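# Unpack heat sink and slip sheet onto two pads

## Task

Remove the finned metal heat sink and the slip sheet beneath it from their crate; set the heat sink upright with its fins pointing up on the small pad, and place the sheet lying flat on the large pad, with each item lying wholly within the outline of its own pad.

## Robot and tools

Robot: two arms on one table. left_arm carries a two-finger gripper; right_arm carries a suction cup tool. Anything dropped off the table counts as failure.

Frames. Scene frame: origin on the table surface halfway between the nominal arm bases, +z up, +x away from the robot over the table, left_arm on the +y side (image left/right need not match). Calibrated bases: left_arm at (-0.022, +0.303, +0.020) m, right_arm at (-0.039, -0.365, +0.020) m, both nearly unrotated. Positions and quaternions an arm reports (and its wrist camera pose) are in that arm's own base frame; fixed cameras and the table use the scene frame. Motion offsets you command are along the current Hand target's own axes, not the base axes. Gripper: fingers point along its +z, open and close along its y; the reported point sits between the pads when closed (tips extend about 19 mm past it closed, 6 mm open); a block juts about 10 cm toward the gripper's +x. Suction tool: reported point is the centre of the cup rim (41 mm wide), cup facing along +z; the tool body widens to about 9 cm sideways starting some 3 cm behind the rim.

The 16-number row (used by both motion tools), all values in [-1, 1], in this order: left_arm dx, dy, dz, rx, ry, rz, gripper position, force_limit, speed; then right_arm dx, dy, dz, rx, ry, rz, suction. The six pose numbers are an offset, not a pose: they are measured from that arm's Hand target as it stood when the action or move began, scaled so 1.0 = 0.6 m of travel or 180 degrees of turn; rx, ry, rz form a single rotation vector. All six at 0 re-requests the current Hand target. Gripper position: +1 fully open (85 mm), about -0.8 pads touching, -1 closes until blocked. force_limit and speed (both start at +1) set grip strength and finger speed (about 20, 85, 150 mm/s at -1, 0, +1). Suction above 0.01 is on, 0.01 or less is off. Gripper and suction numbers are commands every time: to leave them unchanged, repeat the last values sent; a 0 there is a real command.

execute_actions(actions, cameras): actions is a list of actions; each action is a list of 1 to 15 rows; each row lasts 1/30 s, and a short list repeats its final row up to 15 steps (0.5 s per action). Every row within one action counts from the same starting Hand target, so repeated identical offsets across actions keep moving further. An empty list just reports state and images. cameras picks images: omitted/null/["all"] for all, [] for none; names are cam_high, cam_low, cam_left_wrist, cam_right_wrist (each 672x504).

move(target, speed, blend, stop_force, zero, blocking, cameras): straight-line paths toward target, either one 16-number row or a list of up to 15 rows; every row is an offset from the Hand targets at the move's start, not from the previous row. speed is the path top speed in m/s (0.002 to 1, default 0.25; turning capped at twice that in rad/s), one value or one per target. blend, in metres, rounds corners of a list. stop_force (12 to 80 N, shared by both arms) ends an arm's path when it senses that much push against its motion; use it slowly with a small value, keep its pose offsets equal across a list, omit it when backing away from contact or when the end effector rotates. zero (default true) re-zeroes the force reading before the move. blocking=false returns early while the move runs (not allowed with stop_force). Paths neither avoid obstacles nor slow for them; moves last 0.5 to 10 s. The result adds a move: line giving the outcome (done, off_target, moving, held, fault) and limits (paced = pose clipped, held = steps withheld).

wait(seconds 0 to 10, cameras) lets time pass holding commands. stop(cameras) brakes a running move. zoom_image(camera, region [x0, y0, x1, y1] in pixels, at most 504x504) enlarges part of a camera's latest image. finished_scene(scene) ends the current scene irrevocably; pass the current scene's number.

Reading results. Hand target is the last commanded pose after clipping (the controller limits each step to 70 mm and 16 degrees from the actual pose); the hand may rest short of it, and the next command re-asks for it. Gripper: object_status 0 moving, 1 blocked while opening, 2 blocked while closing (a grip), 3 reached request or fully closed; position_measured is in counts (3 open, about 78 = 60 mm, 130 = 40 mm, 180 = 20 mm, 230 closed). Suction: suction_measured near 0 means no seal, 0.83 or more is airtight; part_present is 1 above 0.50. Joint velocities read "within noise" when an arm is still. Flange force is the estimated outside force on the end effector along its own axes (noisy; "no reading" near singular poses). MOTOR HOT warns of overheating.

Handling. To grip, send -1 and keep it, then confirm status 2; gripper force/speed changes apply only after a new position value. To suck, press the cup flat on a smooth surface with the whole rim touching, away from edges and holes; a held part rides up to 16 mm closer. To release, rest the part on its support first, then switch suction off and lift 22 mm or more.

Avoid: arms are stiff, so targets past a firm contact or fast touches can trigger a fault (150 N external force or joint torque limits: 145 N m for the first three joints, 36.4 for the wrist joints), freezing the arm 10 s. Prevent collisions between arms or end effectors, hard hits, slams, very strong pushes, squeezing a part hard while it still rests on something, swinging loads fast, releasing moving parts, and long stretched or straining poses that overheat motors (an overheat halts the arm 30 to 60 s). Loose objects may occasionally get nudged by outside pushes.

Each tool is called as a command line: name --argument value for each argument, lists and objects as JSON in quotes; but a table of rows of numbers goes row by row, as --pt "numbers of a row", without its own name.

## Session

execute_actions --actions '[]'

zoom_image --camera "cam_high" --region '[240, 150, 460, 400]'

Scene clock: 0.00 s.
left_arm: end_effector_position=(+0.6676, +0.0269, +0.1055) position_measured=3 object_status=3 end_effector_quat_wxyz=(-0.101, -0.092, +0.985, -0.109) | right_arm: end_effector_position=(+0.3586, +0.2315, +0.1453) suction_measured=0.00 part_present=0 end_effector_quat_wxyz=(-0.168, -0.333, +0.923, +0.099)
Joint positions: left_arm=[0.313 0.798 0.591 0.167 -1.61 -0.141] | right_arm=[0.666 0.247 -0.058 -0.292 -1.534 0.076]
Joint velocities: within noise
Flange force (N): no reading
Hand target: left_arm +0.6676, +0.0269, +0.1055; -0.101, -0.092, +0.985, -0.109 | right_arm +0.3586, +0.2315, +0.1453; -0.168, -0.333, +0.923, +0.099
camera_calibration:
cam_left_wrist: T_world_to_cam=[[-0.0947208, 0.976715, -0.192499, 0.0646736], [0.985645, 0.119159, 0.119604, -0.657724], [0.139757, -0.178407, -0.973981, 0.130635], [0, 0, 0, 1]] pos_world=[0.636152, 0.0385125, 0.218352]
cam_right_wrist: T_world_to_cam=[[0.583167, -0.787697, -0.198618, 0.0103638], [-0.562495, -0.567947, 0.600862, 0.288814], [-0.586102, -0.238682, -0.774284, 0.455108], [0, 0, 0, 1]] pos_world=[0.423152, 0.28082, 0.180904]

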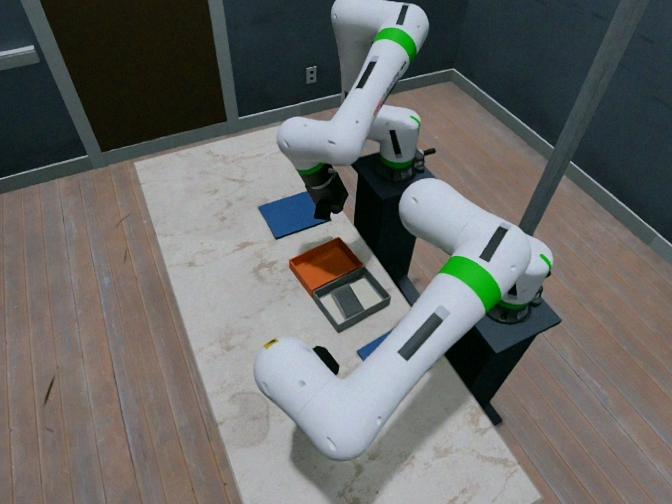

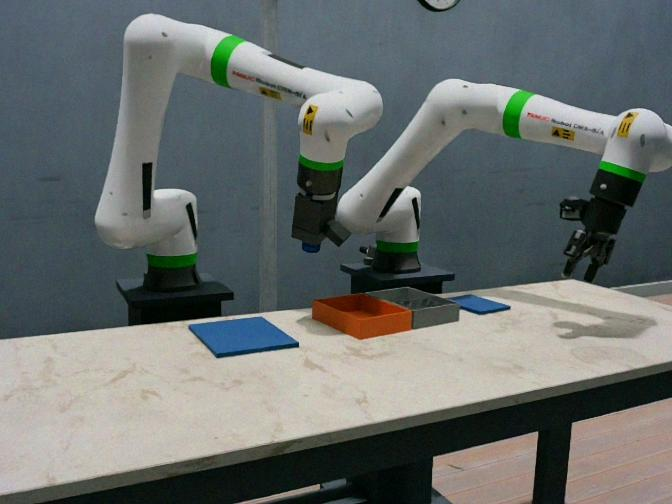

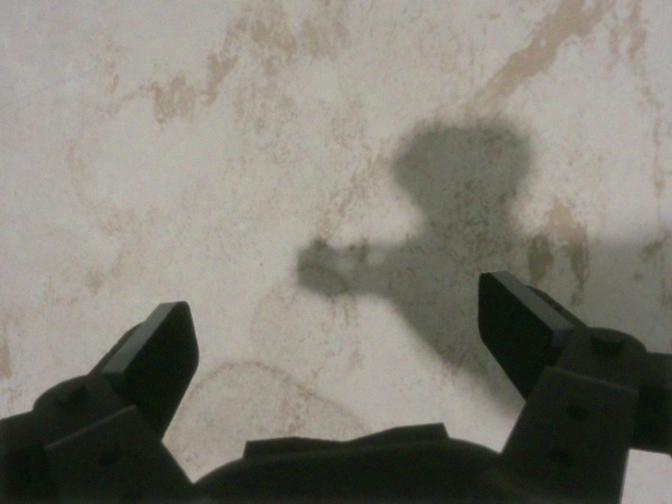

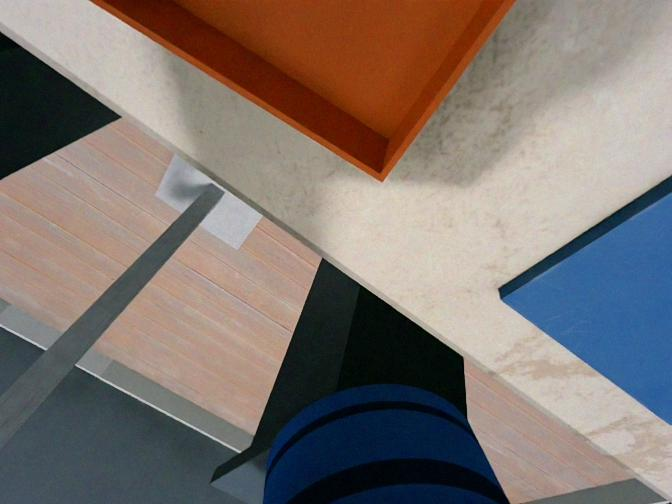

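Scaled by 2.016 from the camera's 672x504 image, which has a finer 960x720 frame.

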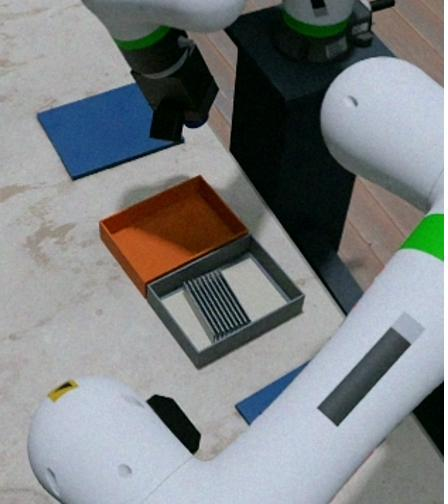

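move --target '[0.5308,-0.3468,-0.0595,-0.0084,-0.1015,-0.4096,1,1,1,0.1463,-0.2868,-0.3323,0.061,-0.1125,0.2402,0]' --speed 0.28

zoom_image --camera "cam_left_wrist" --region '[100, 0, 600, 300]'

Scene clock: 7.23 s.
left_arm: end_effector_position=(+0.4095, -0.2151, +0.2497) position_measured=3 object_status=3 end_effector_quat_wxyz=(+0.001, -0.675, +0.737, +0.000) | right_arm: end_effector_position=(+0.4700, +0.0299, +0.3004) suction_measured=0.00 part_present=0 end_effector_quat_wxyz=(+0.000, +0.036, +0.999, +0.000)
Joint positions: left_arm=[-0.199 0.037 -0.039 -0.001 -1.495 1.683] | right_arm=[0.344 0.055 0.057 0 -1.573 -0.416]
Joint velocities: within noise
Flange force (N): left_arm=[4.4 -0.6 -0.8] | right_arm=[-5.4 1.6 -2.1]
Hand target: left_arm +0.4095, -0.2151, +0.2497; +0.001, -0.675, +0.737, +0.000 | right_arm +0.4700, +0.0299, +0.3003; +0.000, +0.036, +0.999, +0.000
Off the commanded pose: left_arm 0.000 m, 0 deg | right_arm 0.000 m, 0 deg.
move: done
camera_calibration:
cam_left_wrist: T_world_to_cam=[[-0.980911, 0.192781, 0.0254864, 0.444158], [0.190765, 0.928556, 0.318421, 0.058193], [0.0377199, 0.317205, -0.947607, 0.405804], [0, 0, 0, 1]] pos_world=[0.409271, -0.268383, 0.354692]
cam_right_wrist: T_world_to_cam=[[-0.111994, -0.989475, 0.0916364, 0.0629791], [-0.912823, 0.138882, 0.384012, 0.352385], [-0.392697, -0.040641, -0.91877, 0.538882], [0, 0, 0, 1]] pos_world=[0.540336, 0.0352772, 0.354018]

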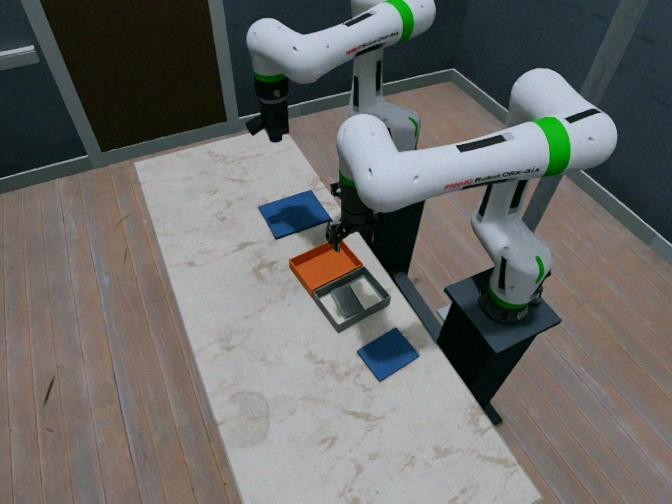

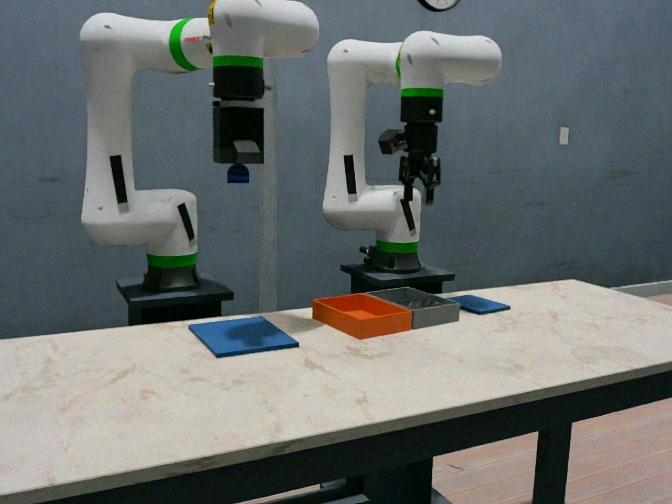

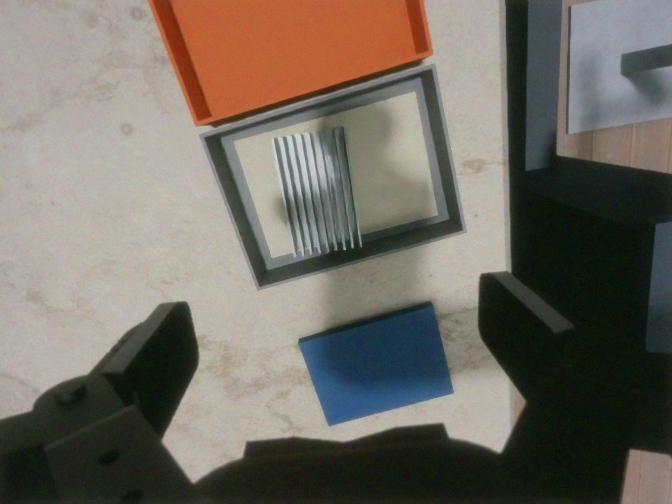

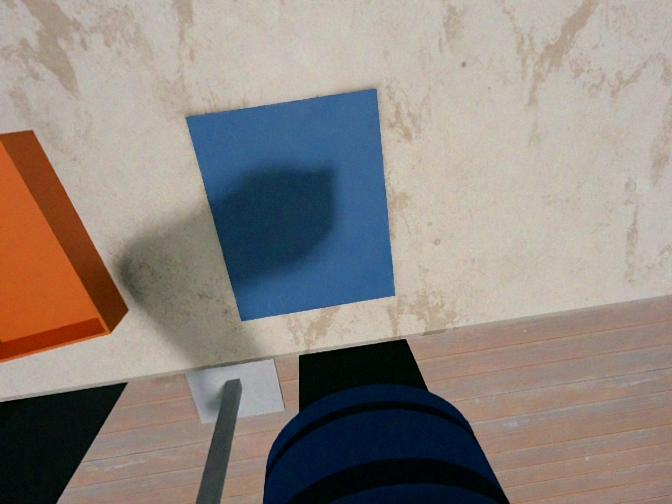

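Scaled by 1.008 from the camera's 672x504 image, which has a finer 960x720 frame.

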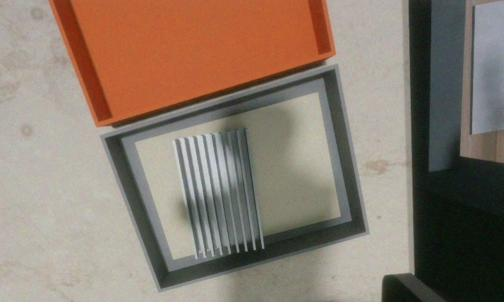

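move --target '[0.0005,-0.0143,0.3578,0,0,-0.0128,0.79,-1,-1,0,0,0,0,0,0,0]' --speed 0.15 --cameras '["cam_left_wrist","cam_high"]'

zoom_image --camera "cam_left_wrist" --region '[100, 100, 600, 504]'

Scene clock: 13.40 s.
left_arm: end_effector_position=(+0.4182, -0.2159, +0.0350) position_measured=30 object_status=3 end_effector_quat_wxyz=(-0.001, +0.690, -0.724, +0.000) | right_arm: end_effector_position=(+0.4700, +0.0299, +0.3003) suction_measured=0.00 part_present=0 end_effector_quat_wxyz=(+0.000, +0.036, +0.999, +0.000)
Joint positions: left_arm=[-0.198 0.23 -0.353 -0.001 -0.987 1.722] | right_arm=[0.344 0.055 0.057 0 -1.573 -0.416]
Joint velocities: within noise
Flange force (N): left_arm=[3.9 0.4 -0.2] | right_arm=[-5.9 1.1 -2.0]
Hand target: left_arm +0.4181, -0.2160, +0.0350; -0.001, +0.690, -0.724, +0.000 | right_arm +0.4700, +0.0299, +0.3003; +0.000, +0.036, +0.999, +0.000
Off the commanded pose: left_arm 0.000 m, 0 deg | right_arm 0.000 m, 0 deg.
move: done
camera_calibration:
cam_left_wrist: T_world_to_cam=[[-0.987868, 0.153204, 0.0254051, 0.452613], [0.153264, 0.935426, 0.318572, 0.142804], [0.0250419, 0.318601, -0.947558, 0.207888], [0, 0, 0, 1]] pos_world=[0.42003, -0.269158, 0.139994]
Images, in order (width x height): cam_high 672x504, cam_left_wrist 672x504.

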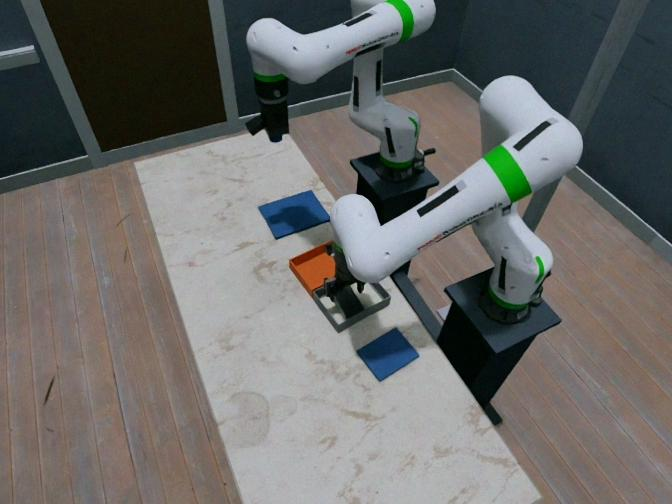

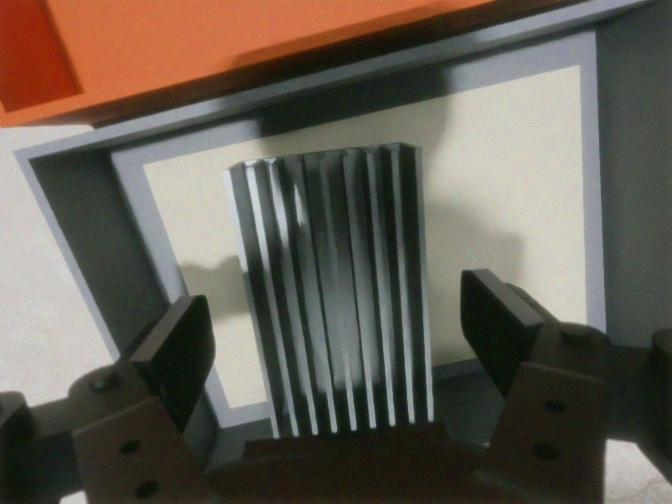

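Scaled by 1.008 from the camera's 672x504 image, which has a finer 960x720 frame.

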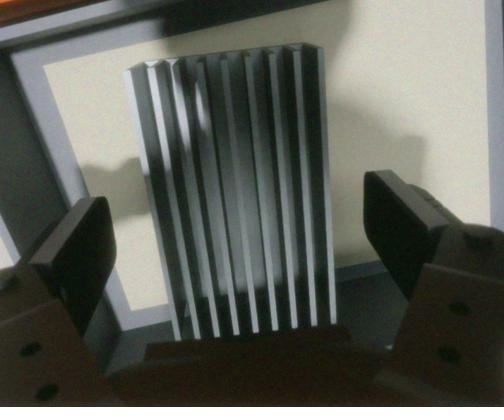

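move --target '[0,0.0008,0.0525,0,0,0,0.79,-1,-1,0,0,0,0,0,0,0]' --speed 0.04 --stop_force 15 --cameras '["cam_left_wrist"]'

execute_actions --actions '[[[0,0,0,0,0,0,-1,-0.7,-1,0,0,0,0,0,0,0]],[[0,0,0,0,0,0,-1,-0.7,-1,0,0,0,0,0,0,0]]]' --cameras '["cam_left_wrist"]'

Scene clock: 16.27 s.
left_arm: end_effector_position=(+0.4177, -0.2159, +0.0035) position_measured=30 object_status=3 end_effector_quat_wxyz=(-0.001, +0.690, -0.724, +0.000) | right_arm: end_effector_position=(+0.4700, +0.0299, +0.3003) suction_measured=0.00 part_present=0 end_effector_quat_wxyz=(+0.000, +0.036, +0.999, +0.000)
Joint positions: left_arm=[-0.198 0.277 -0.382 -0.001 -0.911 1.722] | right_arm=[0.344 0.055 0.057 0 -1.573 -0.416]
Joint velocities: within noise
Flange force (N): left_arm=[4.0 0.0 0.0] | right_arm=[-6.6 1.4 -1.9]
Hand target: left_arm +0.4177, -0.2159, +0.0035; -0.001, +0.690, -0.724, +0.000 | right_arm +0.4700, +0.0299, +0.3003; +0.000, +0.036, +0.999, +0.000
Off the commanded pose: left_arm 0.000 m, 0 deg | right_arm 0.000 m, 0 deg.
move: done
camera_calibration:
cam_left_wrist: T_world_to_cam=[[-0.987871, 0.15317, 0.0254823, 0.453017], [0.153259, 0.935462, 0.318469, 0.153017], [0.0249423, 0.318512, -0.947591, 0.178102], [0, 0, 0, 1]] pos_world=[0.419629, -0.269258, 0.108493]
Images, in order (width x height): cam_left_wrist 672x504.

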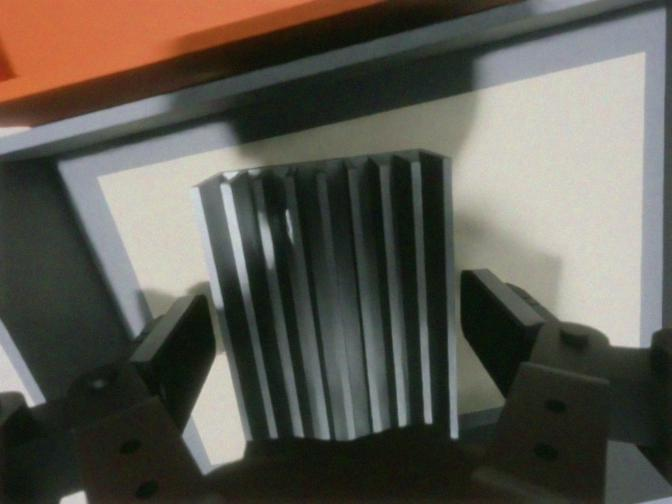

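Scene clock: 17.47 s.
left_arm: end_effector_position=(+0.4177, -0.2159, +0.0035) position_measured=78 object_status=2 end_effector_quat_wxyz=(-0.001, +0.690, -0.724, +0.000) | right_arm: end_effector_position=(+0.4700, +0.0299, +0.3003) suction_measured=0.00 part_present=0 end_effector_quat_wxyz=(+0.000, +0.036, +0.999, +0.000)
Joint positions: left_arm=[-0.198 0.277 -0.383 -0.001 -0.911 1.722] | right_arm=[0.344 0.055 0.057 0 -1.573 -0.416]
Joint velocities: within noise
Flange force (N): left_arm=[3.5 1.3 -11.7] | right_arm=[-6.1 1.3 -2.2]
Flange force at the end of the 1st action (N): left_arm=[3.6 0.3 -0.3] | right_arm=[-5.6 1.3 -2.1]
Hand target: left_arm +0.4177, -0.2159, +0.0035; -0.001, +0.690, -0.724, +0.000 | right_arm +0.4700, +0.0299, +0.3003; +0.000, +0.036, +0.999, +0.000
Off the commanded pose: left_arm 0.000 m, 0 deg | right_arm 0.000 m, 0 deg.
camera_calibration:
cam_left_wrist: T_world_to_cam=[[-0.987871, 0.15317, 0.0254823, 0.453017], [0.153259, 0.935462, 0.318469, 0.153017], [0.0249423, 0.318512, -0.947591, 0.178102], [0, 0, 0, 1]] pos_world=[0.419629, -0.269258, 0.108493]
Images, in order (width x height): cam_left_wrist 672x504.

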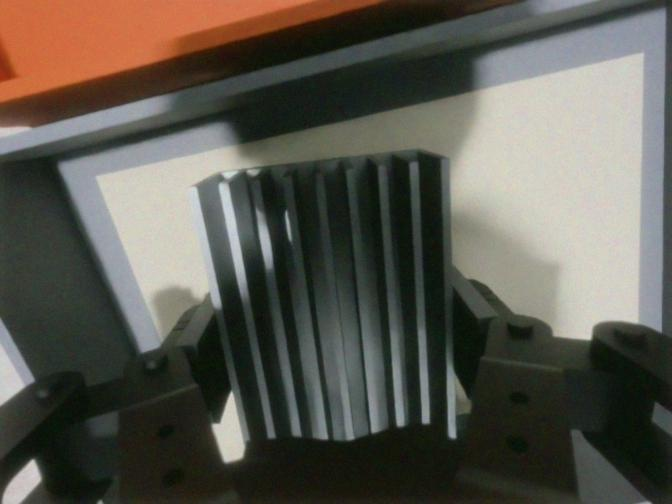

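move --pt "0 0 -0.12 0 0 0 -1 -0.7 -1 0 0 0 0 0 0 0" --pt "-0.3323 0.0618 -0.194 0 0 0.4539 -1 -0.7 -1 0 0 0 0 0 0 0" --speed '[0.08,0.25]'

zoom_image --camera "cam_high" --region '[330, 290, 450, 400]'

Scene clock: 23.80 s.
left_arm: end_effector_position=(+0.3900, -0.0151, +0.1201) position_measured=78 object_status=2 end_effector_quat_wxyz=(+0.000, -0.049, +0.999, +0.000) | right_arm: end_effector_position=(+0.4700, +0.0299, +0.3003) suction_measured=0.00 part_present=0 end_effector_quat_wxyz=(+0.000, +0.036, +0.999, +0.000)
Joint positions: left_arm=[0.3 -0.075 -0.46 -0.001 -1.185 -0.203] | right_arm=[0.344 0.055 0.057 0 -1.573 -0.416]
Joint velocities: within noise
Flange force (N): left_arm=[-1.0 -4.5 2.4] | right_arm=[-5.6 1.1 -2.1]
Hand target: left_arm +0.3900, -0.0151, +0.1201; +0.000, -0.049, +0.999, +0.000 | right_arm +0.4700, +0.0299, +0.3003; +0.000, +0.036, +0.999, +0.000
Off the commanded pose: left_arm 0.000 m, 0 deg | right_arm 0.000 m, 0 deg.
move: done
camera_calibration:
cam_left_wrist: T_world_to_cam=[[0.00902044, 0.999601, 0.0267555, 0.0157663], [0.947931, -0.0170663, 0.318017, -0.392027], [0.318347, 0.0224938, -0.947707, 0.106399], [0, 0, 0, 1]] pos_world=[0.337601, -0.0248438, 0.225084]
cam_right_wrist: T_world_to_cam=[[-0.111986, -0.989476, 0.0916333, 0.0629761], [-0.912824, 0.138873, 0.384013, 0.352385], [-0.392697, -0.0406411, -0.91877, 0.538882], [0, 0, 0, 1]] pos_world=[0.540336, 0.0352773, 0.354018]

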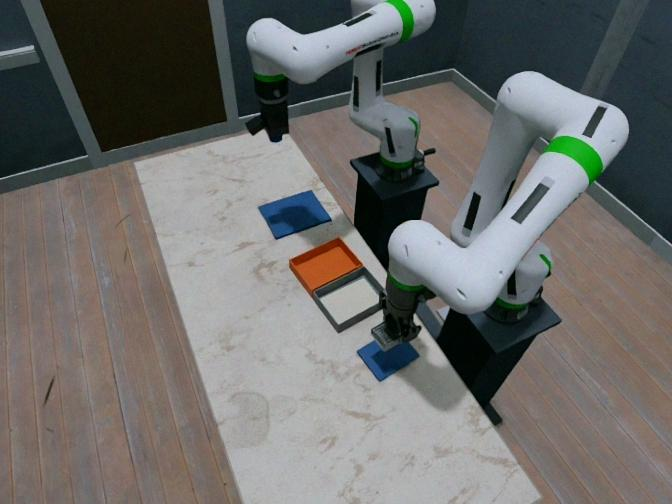

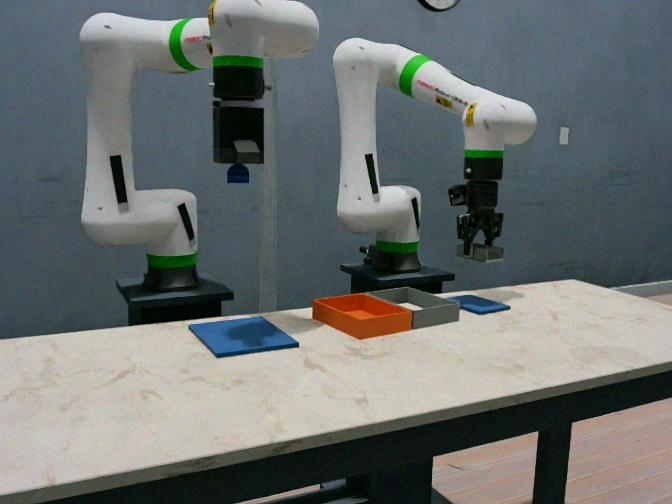

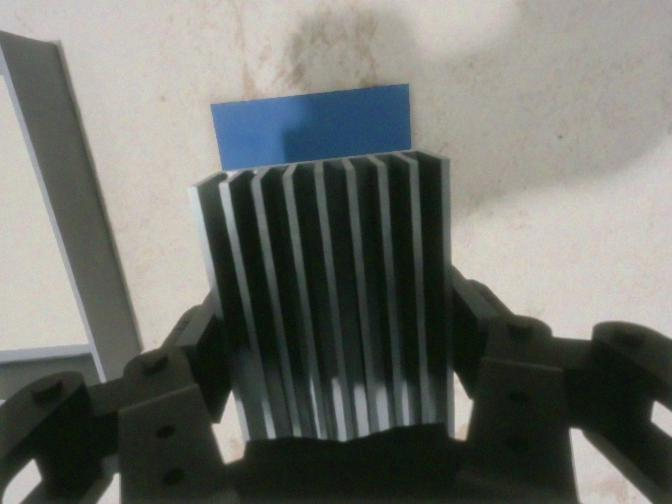

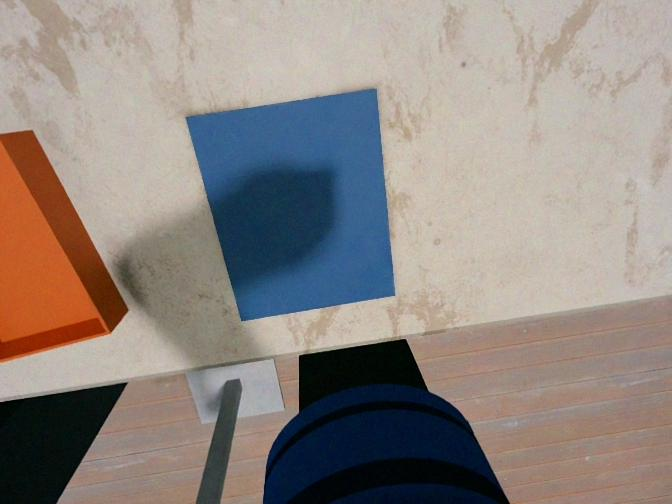

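Scaled by 4.200 from the camera's 672x504 image, which has a finer 960x720 frame.

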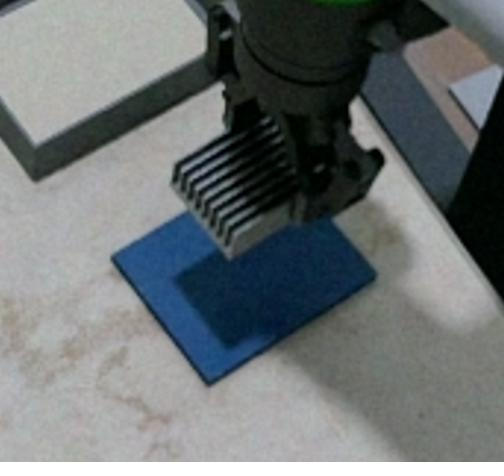

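move --target '[0.006,-0.0042,0.173,0,0,0,-1,-0.7,-1,0,0,0,0,0,0,0]' --speed 0.1 --cameras '[]'

move --target '[0,0,0.03,0,0,0,-1,-0.7,-1,0,0,0,0,0,0,0]' --speed 0.01 --stop_force 12 --cameras '["cam_low","cam_left_wrist"]'

zoom_image --camera "cam_low" --region '[420, 240, 540, 350]'

Scene clock: 26.37 s.
left_arm: end_effector_position=(+0.3868, -0.0179, +0.0163) position_measured=78 object_status=2 end_effector_quat_wxyz=(+0.000, -0.049, +0.999, +0.000) | right_arm: end_effector_position=(+0.4700, +0.0299, +0.3003) suction_measured=0.00 part_present=0 end_effector_quat_wxyz=(+0.000, +0.036, +0.999, +0.000)
Joint positions: left_arm=[0.296 0.064 -0.601 -0.001 -0.905 -0.198] | right_arm=[0.344 0.055 0.057 0 -1.573 -0.416]
Joint velocities: within noise
Flange force (N): left_arm=[-1.8 -4.9 2.4] | right_arm=[-5.9 1.5 -2.3]
Hand target: left_arm +0.3868, -0.0179, +0.0163; +0.000, -0.049, +0.999, +0.000 | right_arm +0.4700, +0.0299, +0.3003; +0.000, +0.036, +0.999, +0.000
Off the commanded pose: left_arm 0.000 m, 0 deg | right_arm 0.000 m, 0 deg.
move: done
No camera images: "cameras" was empty.

Scene clock: 27.77 s.
left_arm: end_effector_position=(+0.3869, -0.0179, +0.0082) position_measured=78 object_status=2 end_effector_quat_wxyz=(+0.000, -0.049, +0.999, +0.000) | right_arm: end_effector_position=(+0.4700, +0.0299, +0.3003) suction_measured=0.00 part_present=0 end_effector_quat_wxyz=(+0.000, +0.036, +0.999, +0.000)
Joint positions: left_arm=[0.296 0.079 -0.609 -0.001 -0.882 -0.198] | right_arm=[0.344 0.055 0.057 0 -1.573 -0.416]
Joint velocities: within noise
Flange force (N): left_arm=[0.1 -3.4 -14.8] | right_arm=[-6.0 1.3 -1.9]
Hand target: left_arm +0.3869, -0.0179, +0.0082; +0.000, -0.049, +0.999, +0.000 (not the last commanded pose) | right_arm +0.4700, +0.0299, +0.3003; +0.000, +0.036, +0.999, +0.000
Off the commanded pose: left_arm 0.010 m, 0 deg | right_arm 0.000 m, 0 deg.
move: contact (left_arm)
camera_calibration:
cam_left_wrist: T_world_to_cam=[[0.00881991, 0.999605, 0.026696, 0.0216602], [0.947801, -0.0168666, 0.318416, -0.353549], [0.31874, 0.0224941, -0.947575, 0.00125516], [0, 0, 0, 1]] pos_world=[0.334503, -0.0276431, 0.113187]
Images, in order (width x height): cam_low 672x504, cam_left_wrist 672x504.

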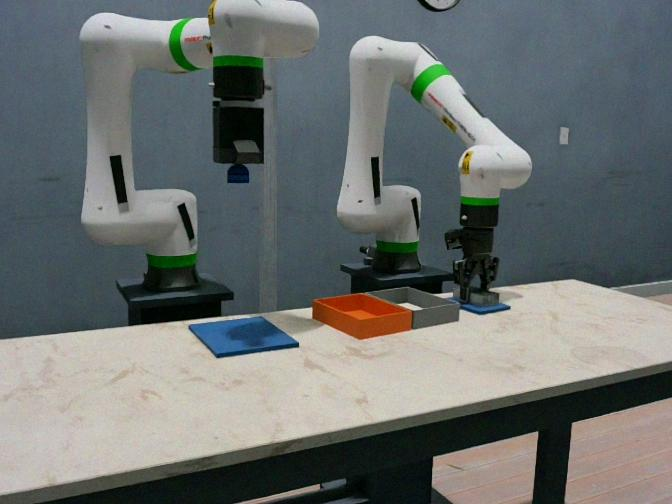

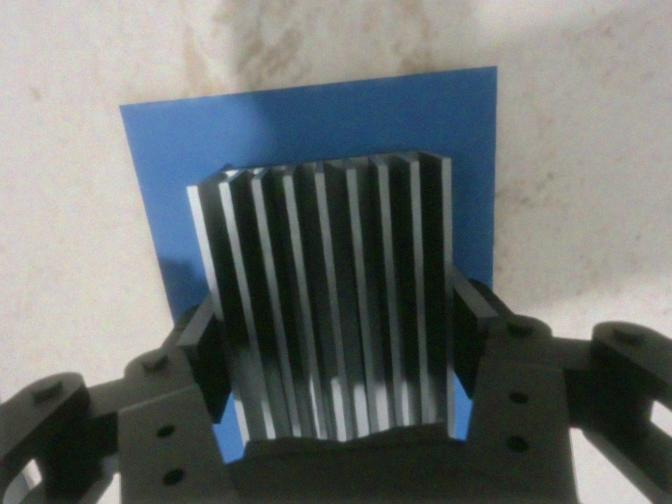

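Scaled by 4.200 from the camera's 672x504 image, which has a finer 960x720 frame.

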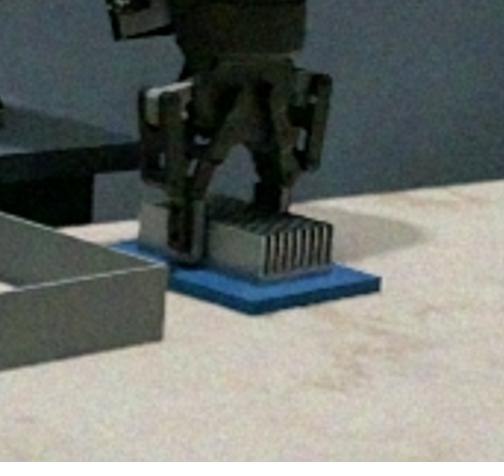

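execute_actions --actions '[[[0,0,0,0,0,0,0.7,-0.7,-1,0,0,0,0,0,0,0]],[[0,0,0,0,0,0,0.7,-0.7,-1,0,0,0,0,0,0,0]]]' --cameras '[]'

move --pt "0 0 -0.1 0 0 0 0.7 -0.7 -1 0 0 0 0 0 0 0" --pt "0.087 0.2565 -0.4 0 0 0 0.7 -0.7 -1 0.0847 0.7158 0.0833 0 0 -0.05 0" --speed '[0.08,0.25]'

zoom_image --camera "cam_right_wrist" --region '[140, 50, 560, 400]'

zoom_image --camera "cam_low" --region '[420, 240, 540, 350]'

Scene clock: 31.67 s.
left_arm: end_effector_position=(+0.3869, -0.0179, +0.0082) position_measured=41 object_status=3 end_effector_quat_wxyz=(+0.000, -0.049, +0.999, +0.000) | right_arm: end_effector_position=(+0.4700, +0.0299, +0.3003) suction_measured=0.00 part_present=0 end_effector_quat_wxyz=(+0.000, +0.036, +0.999, +0.000)
Joint positions: left_arm=[0.296 0.079 -0.609 -0.001 -0.882 -0.198] | right_arm=[0.344 0.055 0.057 0 -1.573 -0.416]
Joint velocities: within noise
Flange force (N): left_arm=[-1.4 -4.7 -0.1] | right_arm=[-5.5 1.1 -2.0]
Flange force at the end of the 1st action (N): left_arm=[-1.0 -4.9 0.1] | right_arm=[-5.9 1.7 -1.8]
Hand target: left_arm +0.3869, -0.0179, +0.0082; +0.000, -0.049, +0.999, +0.000 | right_arm +0.4700, +0.0299, +0.3003; +0.000, +0.036, +0.999, +0.000
Off the commanded pose: left_arm 0.000 m, 0 deg | right_arm 0.000 m, 0 deg.
No camera images: "cameras" was empty.

Scene clock: 34.70 s.
left_arm: end_effector_position=(+0.3198, +0.1300, +0.2483) position_measured=41 object_status=3 end_effector_quat_wxyz=(+0.000, -0.049, +0.999, +0.000) | right_arm: end_effector_position=(+0.4506, +0.4619, +0.2502) suction_measured=0.00 part_present=0 end_effector_quat_wxyz=(+0.000, -0.042, +0.999, +0.000)
Joint positions: left_arm=[0.772 -0.272 -0.317 0 -1.525 -0.675] | right_arm=[1.001 0.515 0.523 0 -1.579 -0.917]
Joint velocities: within noise
Flange force (N): left_arm=[-3.8 -4.4 -0.1] | right_arm=[-6.5 6.0 -1.5]
Hand target: left_arm +0.3198, +0.1300, +0.2483; +0.000, -0.049, +0.999, +0.000 | right_arm +0.4505, +0.4620, +0.2502; +0.000, -0.042, +0.999, +0.000
Off the commanded pose: left_arm 0.000 m, 0 deg | right_arm 0.000 m, 0 deg.
move: done
camera_calibration:
cam_left_wrist: T_world_to_cam=[[0.00891703, 0.999603, 0.0267273, -0.132035], [0.947831, -0.0169665, 0.318321, -0.363775], [0.318648, 0.0224945, -0.947606, 0.246895], [0, 0, 0, 1]] pos_world=[0.267302, 0.120257, 0.353286]
cam_right_wrist: T_world_to_cam=[[0.0440971, -0.994819, 0.091603, 0.424996], [-0.923291, -0.00556223, 0.38406, 0.36526], [-0.381561, -0.101512, -0.918753, 0.525855], [0, 0, 0, 1]] pos_world=[0.519146, 0.478206, 0.303918]

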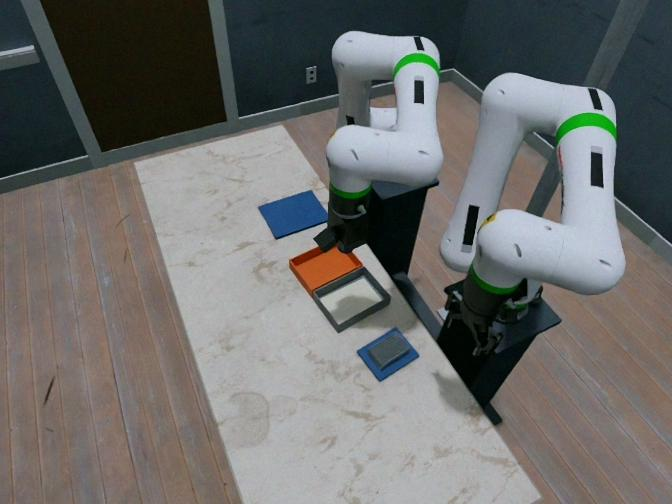

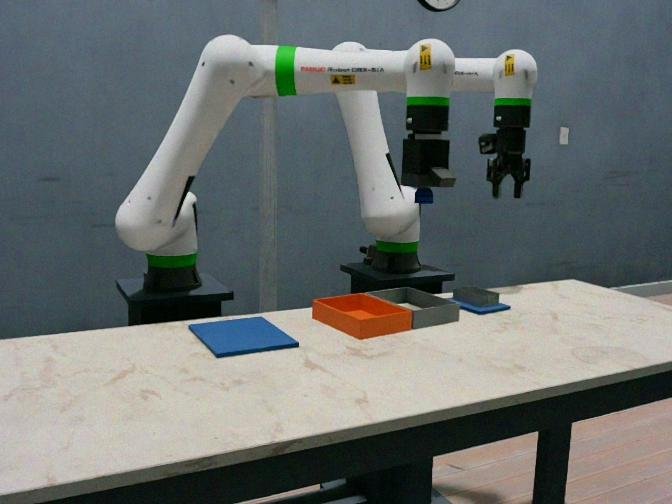

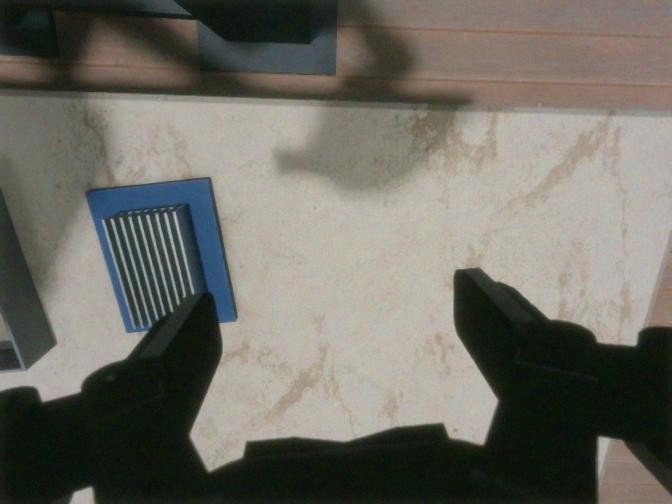

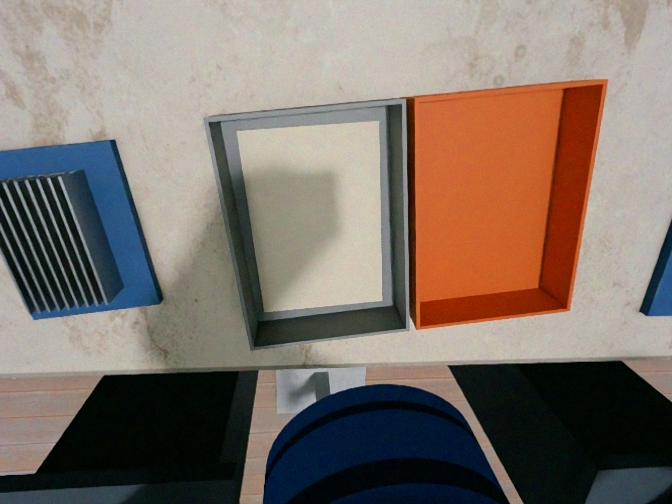

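Scaled by 1.200 from the camera's 672x504 image, which has a finer 960x720 frame.

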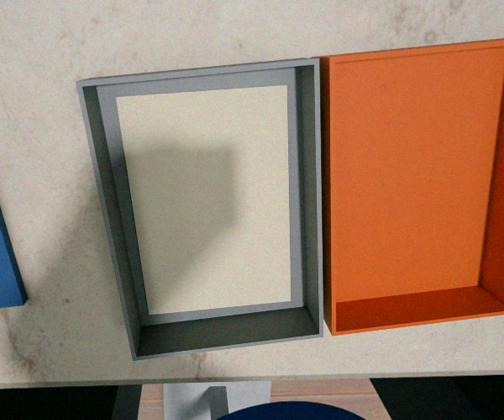

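Scaled by 4.200 from the camera's 672x504 image, which has a finer 960x720 frame.

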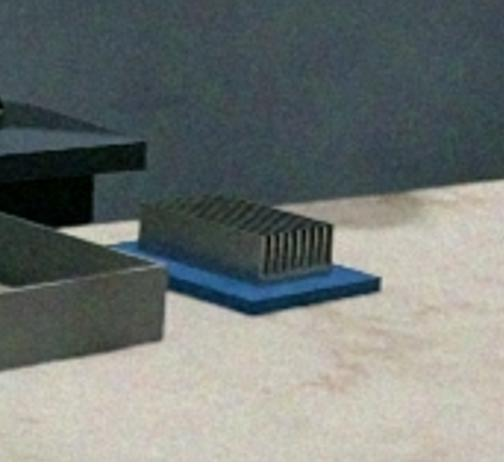

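move --pt "0 0 0 0 0 0 0.7 -0.7 -1 0.0823 0.0013 0.25 0 0 -0.0111 1" --pt "0 0 0 0 0 0 0.7 -0.7 -1 0.0823 0.0013 0.38 0 0 -0.0111 1" --speed '[0.2,0.1]' --cameras '["cam_low","cam_right_wrist"]'

zoom_image --camera "cam_low" --region '[330, 220, 490, 350]'

Scene clock: 39.03 s.
left_arm: end_effector_position=(+0.3198, +0.1300, +0.2483) position_measured=41 object_status=3 end_effector_quat_wxyz=(+0.000, -0.049, +0.999, +0.000) | right_arm: end_effector_position=(+0.4013, +0.4585, +0.0222) suction_measured=0.00 part_present=0 end_effector_quat_wxyz=(+0.000, -0.060, +0.998, +0.000)
Joint positions: left_arm=[0.772 -0.272 -0.317 0 -1.525 -0.675] | right_arm=[1.067 0.571 0.054 0 -1.053 -0.948]
Joint velocities: within noise
Flange force (N): left_arm=[-3.5 -4.1 0.1] | right_arm=[-4.5 4.7 0.8]
Hand target: left_arm +0.3198, +0.1300, +0.2483; +0.000, -0.049, +0.999, +0.000 | right_arm +0.4013, +0.4585, +0.0222; +0.000, -0.060, +0.998, +0.000
Off the commanded pose: left_arm 0.000 m, 0 deg | right_arm 0.000 m, 0 deg.
move: done
camera_calibration:
cam_right_wrist: T_world_to_cam=[[0.0788128, -0.992673, 0.0915855, 0.429739], [-0.922536, -0.037811, 0.384053, 0.421809], [-0.377777, -0.114759, -0.918757, 0.301791], [0, 0, 0, 1]] pos_world=[0.469275, 0.477173, 0.0759177]
Images, in order (width x height): cam_low 672x504, cam_right_wrist 672x504.

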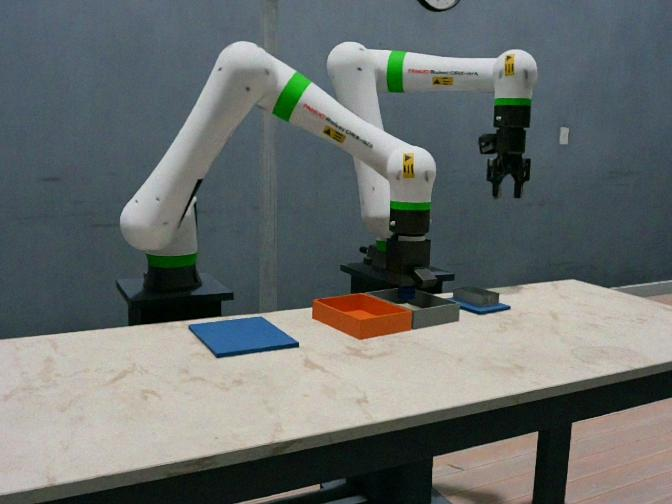

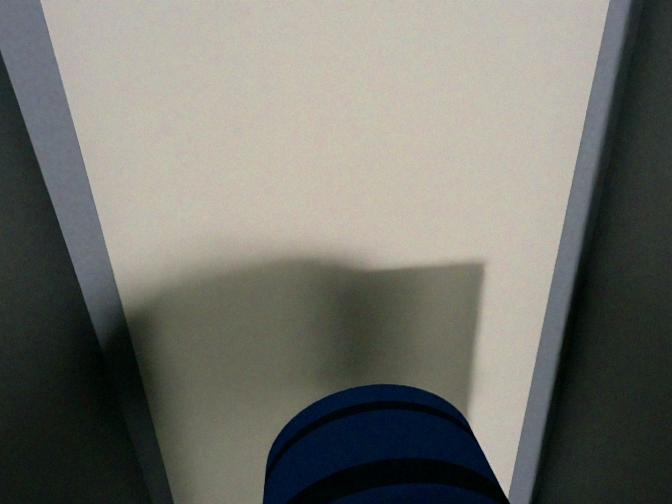

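Scaled by 3.150 from the camera's 672x504 image, which has a finer 960x720 frame.

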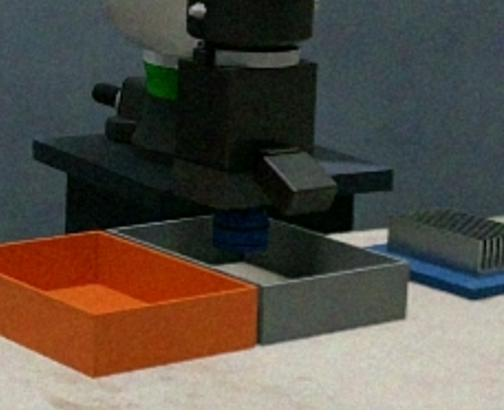

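move --target '[0,0,0,0,0,0,0.7,-0.7,-1,0,0,0.073,0,0,0,1]' --speed 0.02 --stop_force 12 --cameras '[]'

wait --seconds 0.2 --cameras '[]'

Scene clock: 42.93 s.
left_arm: end_effector_position=(+0.3198, +0.1300, +0.2483) position_measured=41 object_status=3 end_effector_quat_wxyz=(+0.000, -0.049, +0.999, +0.000) | right_arm: end_effector_position=(+0.4013, +0.4585, -0.0216) suction_measured=0.90 part_present=1 end_effector_quat_wxyz=(+0.000, -0.060, +0.998, +0.000)
Joint positions: left_arm=[0.772 -0.272 -0.317 0 -1.525 -0.675] | right_arm=[1.067 0.628 0.026 0 -0.969 -0.948]
Joint velocities: within noise
Flange force (N): left_arm=[-3.9 -4.2 -0.1] | right_arm=[-4.7 4.8 1.5]
Hand target: left_arm +0.3198, +0.1300, +0.2483; +0.000, -0.049, +0.999, +0.000 | right_arm +0.4013, +0.4585, -0.0216; +0.000, -0.060, +0.998, +0.000
Off the commanded pose: left_arm 0.000 m, 0 deg | right_arm 0.000 m, 0 deg.
move: done
No camera images: "cameras" was empty.

Scene clock: 43.13 s.
left_arm: end_effector_position=(+0.3198, +0.1300, +0.2483) position_measured=41 object_status=3 end_effector_quat_wxyz=(+0.000, -0.049, +0.999, +0.000) | right_arm: end_effector_position=(+0.4013, +0.4585, -0.0216) suction_measured=0.90 part_present=1 end_effector_quat_wxyz=(+0.000, -0.060, +0.998, +0.000)
Joint positions: left_arm=[0.772 -0.272 -0.317 0 -1.525 -0.675] | right_arm=[1.067 0.628 0.026 0 -0.969 -0.948]
Joint velocities: within noise
Flange force (N): left_arm=[-3.6 -4.1 -0.2] | right_arm=[-5.3 5.6 2.0]
Hand target: left_arm +0.3198, +0.1300, +0.2483; +0.000, -0.049, +0.999, +0.000 | right_arm +0.4013, +0.4585, -0.0216; +0.000, -0.060, +0.998, +0.000
Off the commanded pose: left_arm 0.000 m, 0 deg | right_arm 0.000 m, 0 deg.
wait: 0.20 s; at rest by 0.17 s
No camera images: "cameras" was empty.

move --pt "0 0 0 0 0 0 0.7 -0.7 -1 0 0 -0.17 0 0 0 1" --pt "0 0 0 0 0 0 0.7 -0.7 -1 0.06 -0.6848 -0.165 0 0 0.0261 1" --pt "0 0 0 0 0 0 0.7 -0.7 -1 0.06 -0.6848 -0.08 0 0 0.0261 1" --speed '[0.08,0.2,0.1]' --cameras '["cam_low","cam_high"]'

zoom_image --camera "cam_low" --region '[170, 240, 330, 370]'

zoom_image --camera "cam_high" --region '[240, 150, 360, 260]'

Scene clock: 48.10 s.
left_arm: end_effector_position=(+0.3198, +0.1300, +0.2483) position_measured=41 object_status=3 end_effector_quat_wxyz=(+0.000, -0.049, +0.999, +0.000) | right_arm: end_effector_position=(+0.4144, +0.0463, +0.0266) suction_measured=0.90 part_present=1 end_effector_quat_wxyz=(+0.000, -0.019, +1.000, +0.000)
Joint positions: left_arm=[0.772 -0.272 -0.317 0 -1.525 -0.675] | right_arm=[0.428 0.148 -0.527 0 -0.895 -0.392]
Joint velocities: within noise
Flange force (N): left_arm=[-3.5 -4.2 0.0] | right_arm=[-5.0 0.9 0.9]
Hand target: left_arm +0.3198, +0.1300, +0.2483; +0.000, -0.049, +0.999, +0.000 | right_arm +0.4144, +0.0462, +0.0266; +0.000, -0.019, +1.000, +0.000
Off the commanded pose: left_arm 0.000 m, 0 deg | right_arm 0.000 m, 0 deg.
move: done
Images, in order (width x height): cam_high 672x504, cam_low 672x504.

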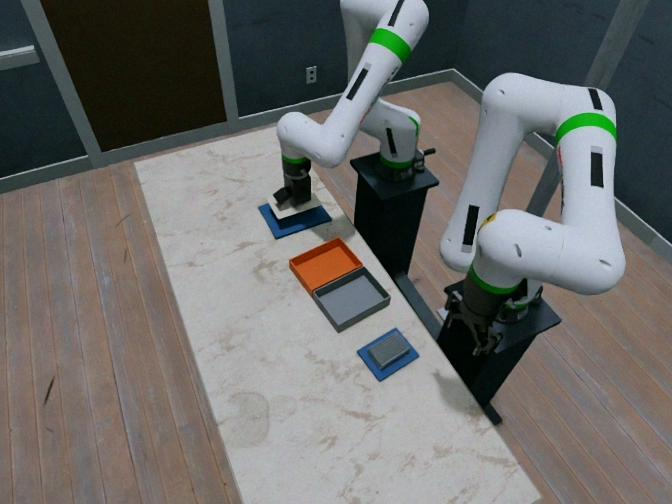

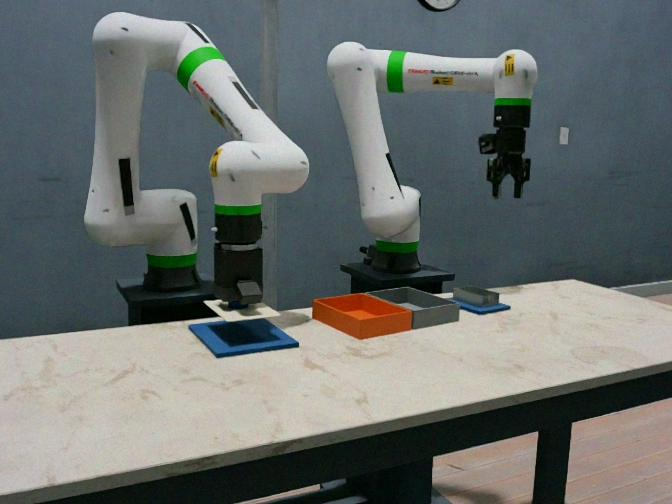

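Scaled by 3.150 from the camera's 672x504 image, which has a finer 960x720 frame.

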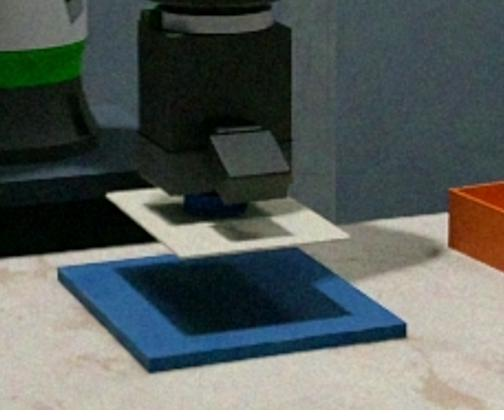

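Scaled by 4.200 from the camera's 672x504 image, which has a finer 960x720 frame.

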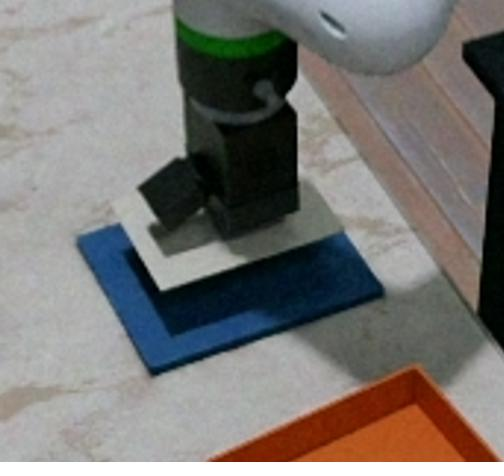

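move --target '[0,0,0,0,0,0,0.7,-0.7,-1,0,0,0.062,0,0,0,1]' --speed 0.06 --cameras '[]'

move --target '[0,0,0,0,0,0,0.7,-0.7,-1,0,0,0.03,0,0,0,1]' --speed 0.007 --stop_force 12 --cameras '["cam_low"]'

zoom_image --camera "cam_low" --region '[170, 260, 330, 370]'

Scene clock: 49.87 s.
left_arm: end_effector_position=(+0.3198, +0.1300, +0.2483) position_measured=41 object_status=3 end_effector_quat_wxyz=(+0.000, -0.049, +0.999, +0.000) | right_arm: end_effector_position=(+0.4144, +0.0462, -0.0106) suction_measured=0.90 part_present=1 end_effector_quat_wxyz=(+0.000, -0.019, +1.000, +0.000)
Joint positions: left_arm=[0.772 -0.272 -0.317 0 -1.525 -0.675] | right_arm=[0.428 0.219 -0.556 0.001 -0.796 -0.392]
Joint velocities: within noise
Flange force (N): left_arm=[-2.9 -4.0 0.2] | right_arm=[-5.7 1.1 2.2]
Hand target: left_arm +0.3198, +0.1300, +0.2483; +0.000, -0.049, +0.999, +0.000 | right_arm +0.4144, +0.0462, -0.0106; +0.000, -0.019, +1.000, +0.000
Off the commanded pose: left_arm 0.000 m, 0 deg | right_arm 0.000 m, 0 deg.
move: done
No camera images: "cameras" was empty.

Scene clock: 52.40 s.
left_arm: end_effector_position=(+0.3198, +0.1300, +0.2483) position_measured=41 object_status=3 end_effector_quat_wxyz=(+0.000, -0.049, +0.999, +0.000) | right_arm: end_effector_position=(+0.4145, +0.0462, -0.0242) suction_measured=0.90 part_present=1 end_effector_quat_wxyz=(+0.000, -0.019, +1.000, +0.000)
Joint positions: left_arm=[0.772 -0.272 -0.317 0 -1.525 -0.675] | right_arm=[0.428 0.247 -0.565 0.001 -0.759 -0.392]
Joint velocities: within noise
Flange force (N): left_arm=[-3.0 -3.8 0.1] | right_arm=[-0.4 1.5 -21.3]
Hand target: left_arm +0.3198, +0.1300, +0.2483; +0.000, -0.049, +0.999, +0.000 | right_arm +0.4145, +0.0462, -0.0242; +0.000, -0.019, +1.000, +0.000 (not the last commanded pose)
Off the commanded pose: left_arm 0.000 m, 0 deg | right_arm 0.004 m, 0 deg.
move: contact (right_arm)
Images, in order (width x height): cam_low 672x504.

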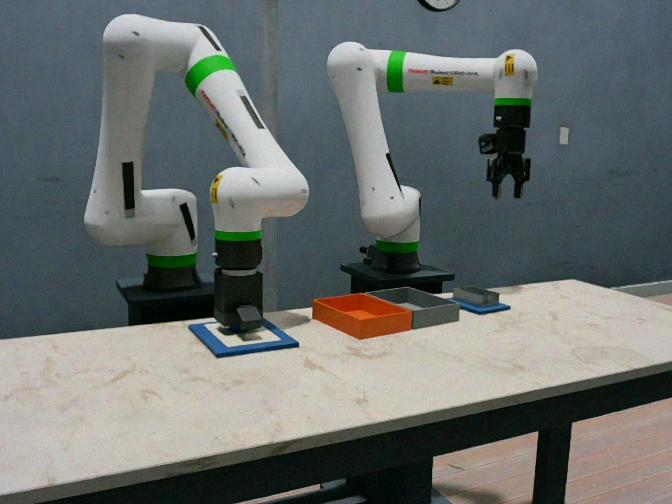

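Scaled by 3.150 from the camera's 672x504 image, which has a finer 960x720 frame.

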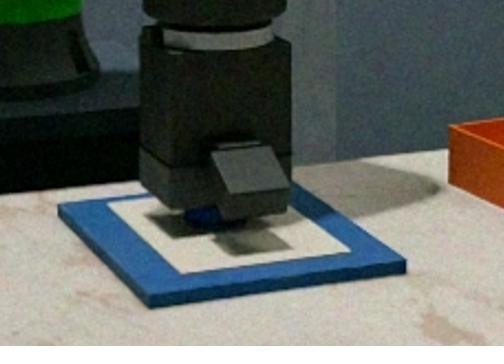

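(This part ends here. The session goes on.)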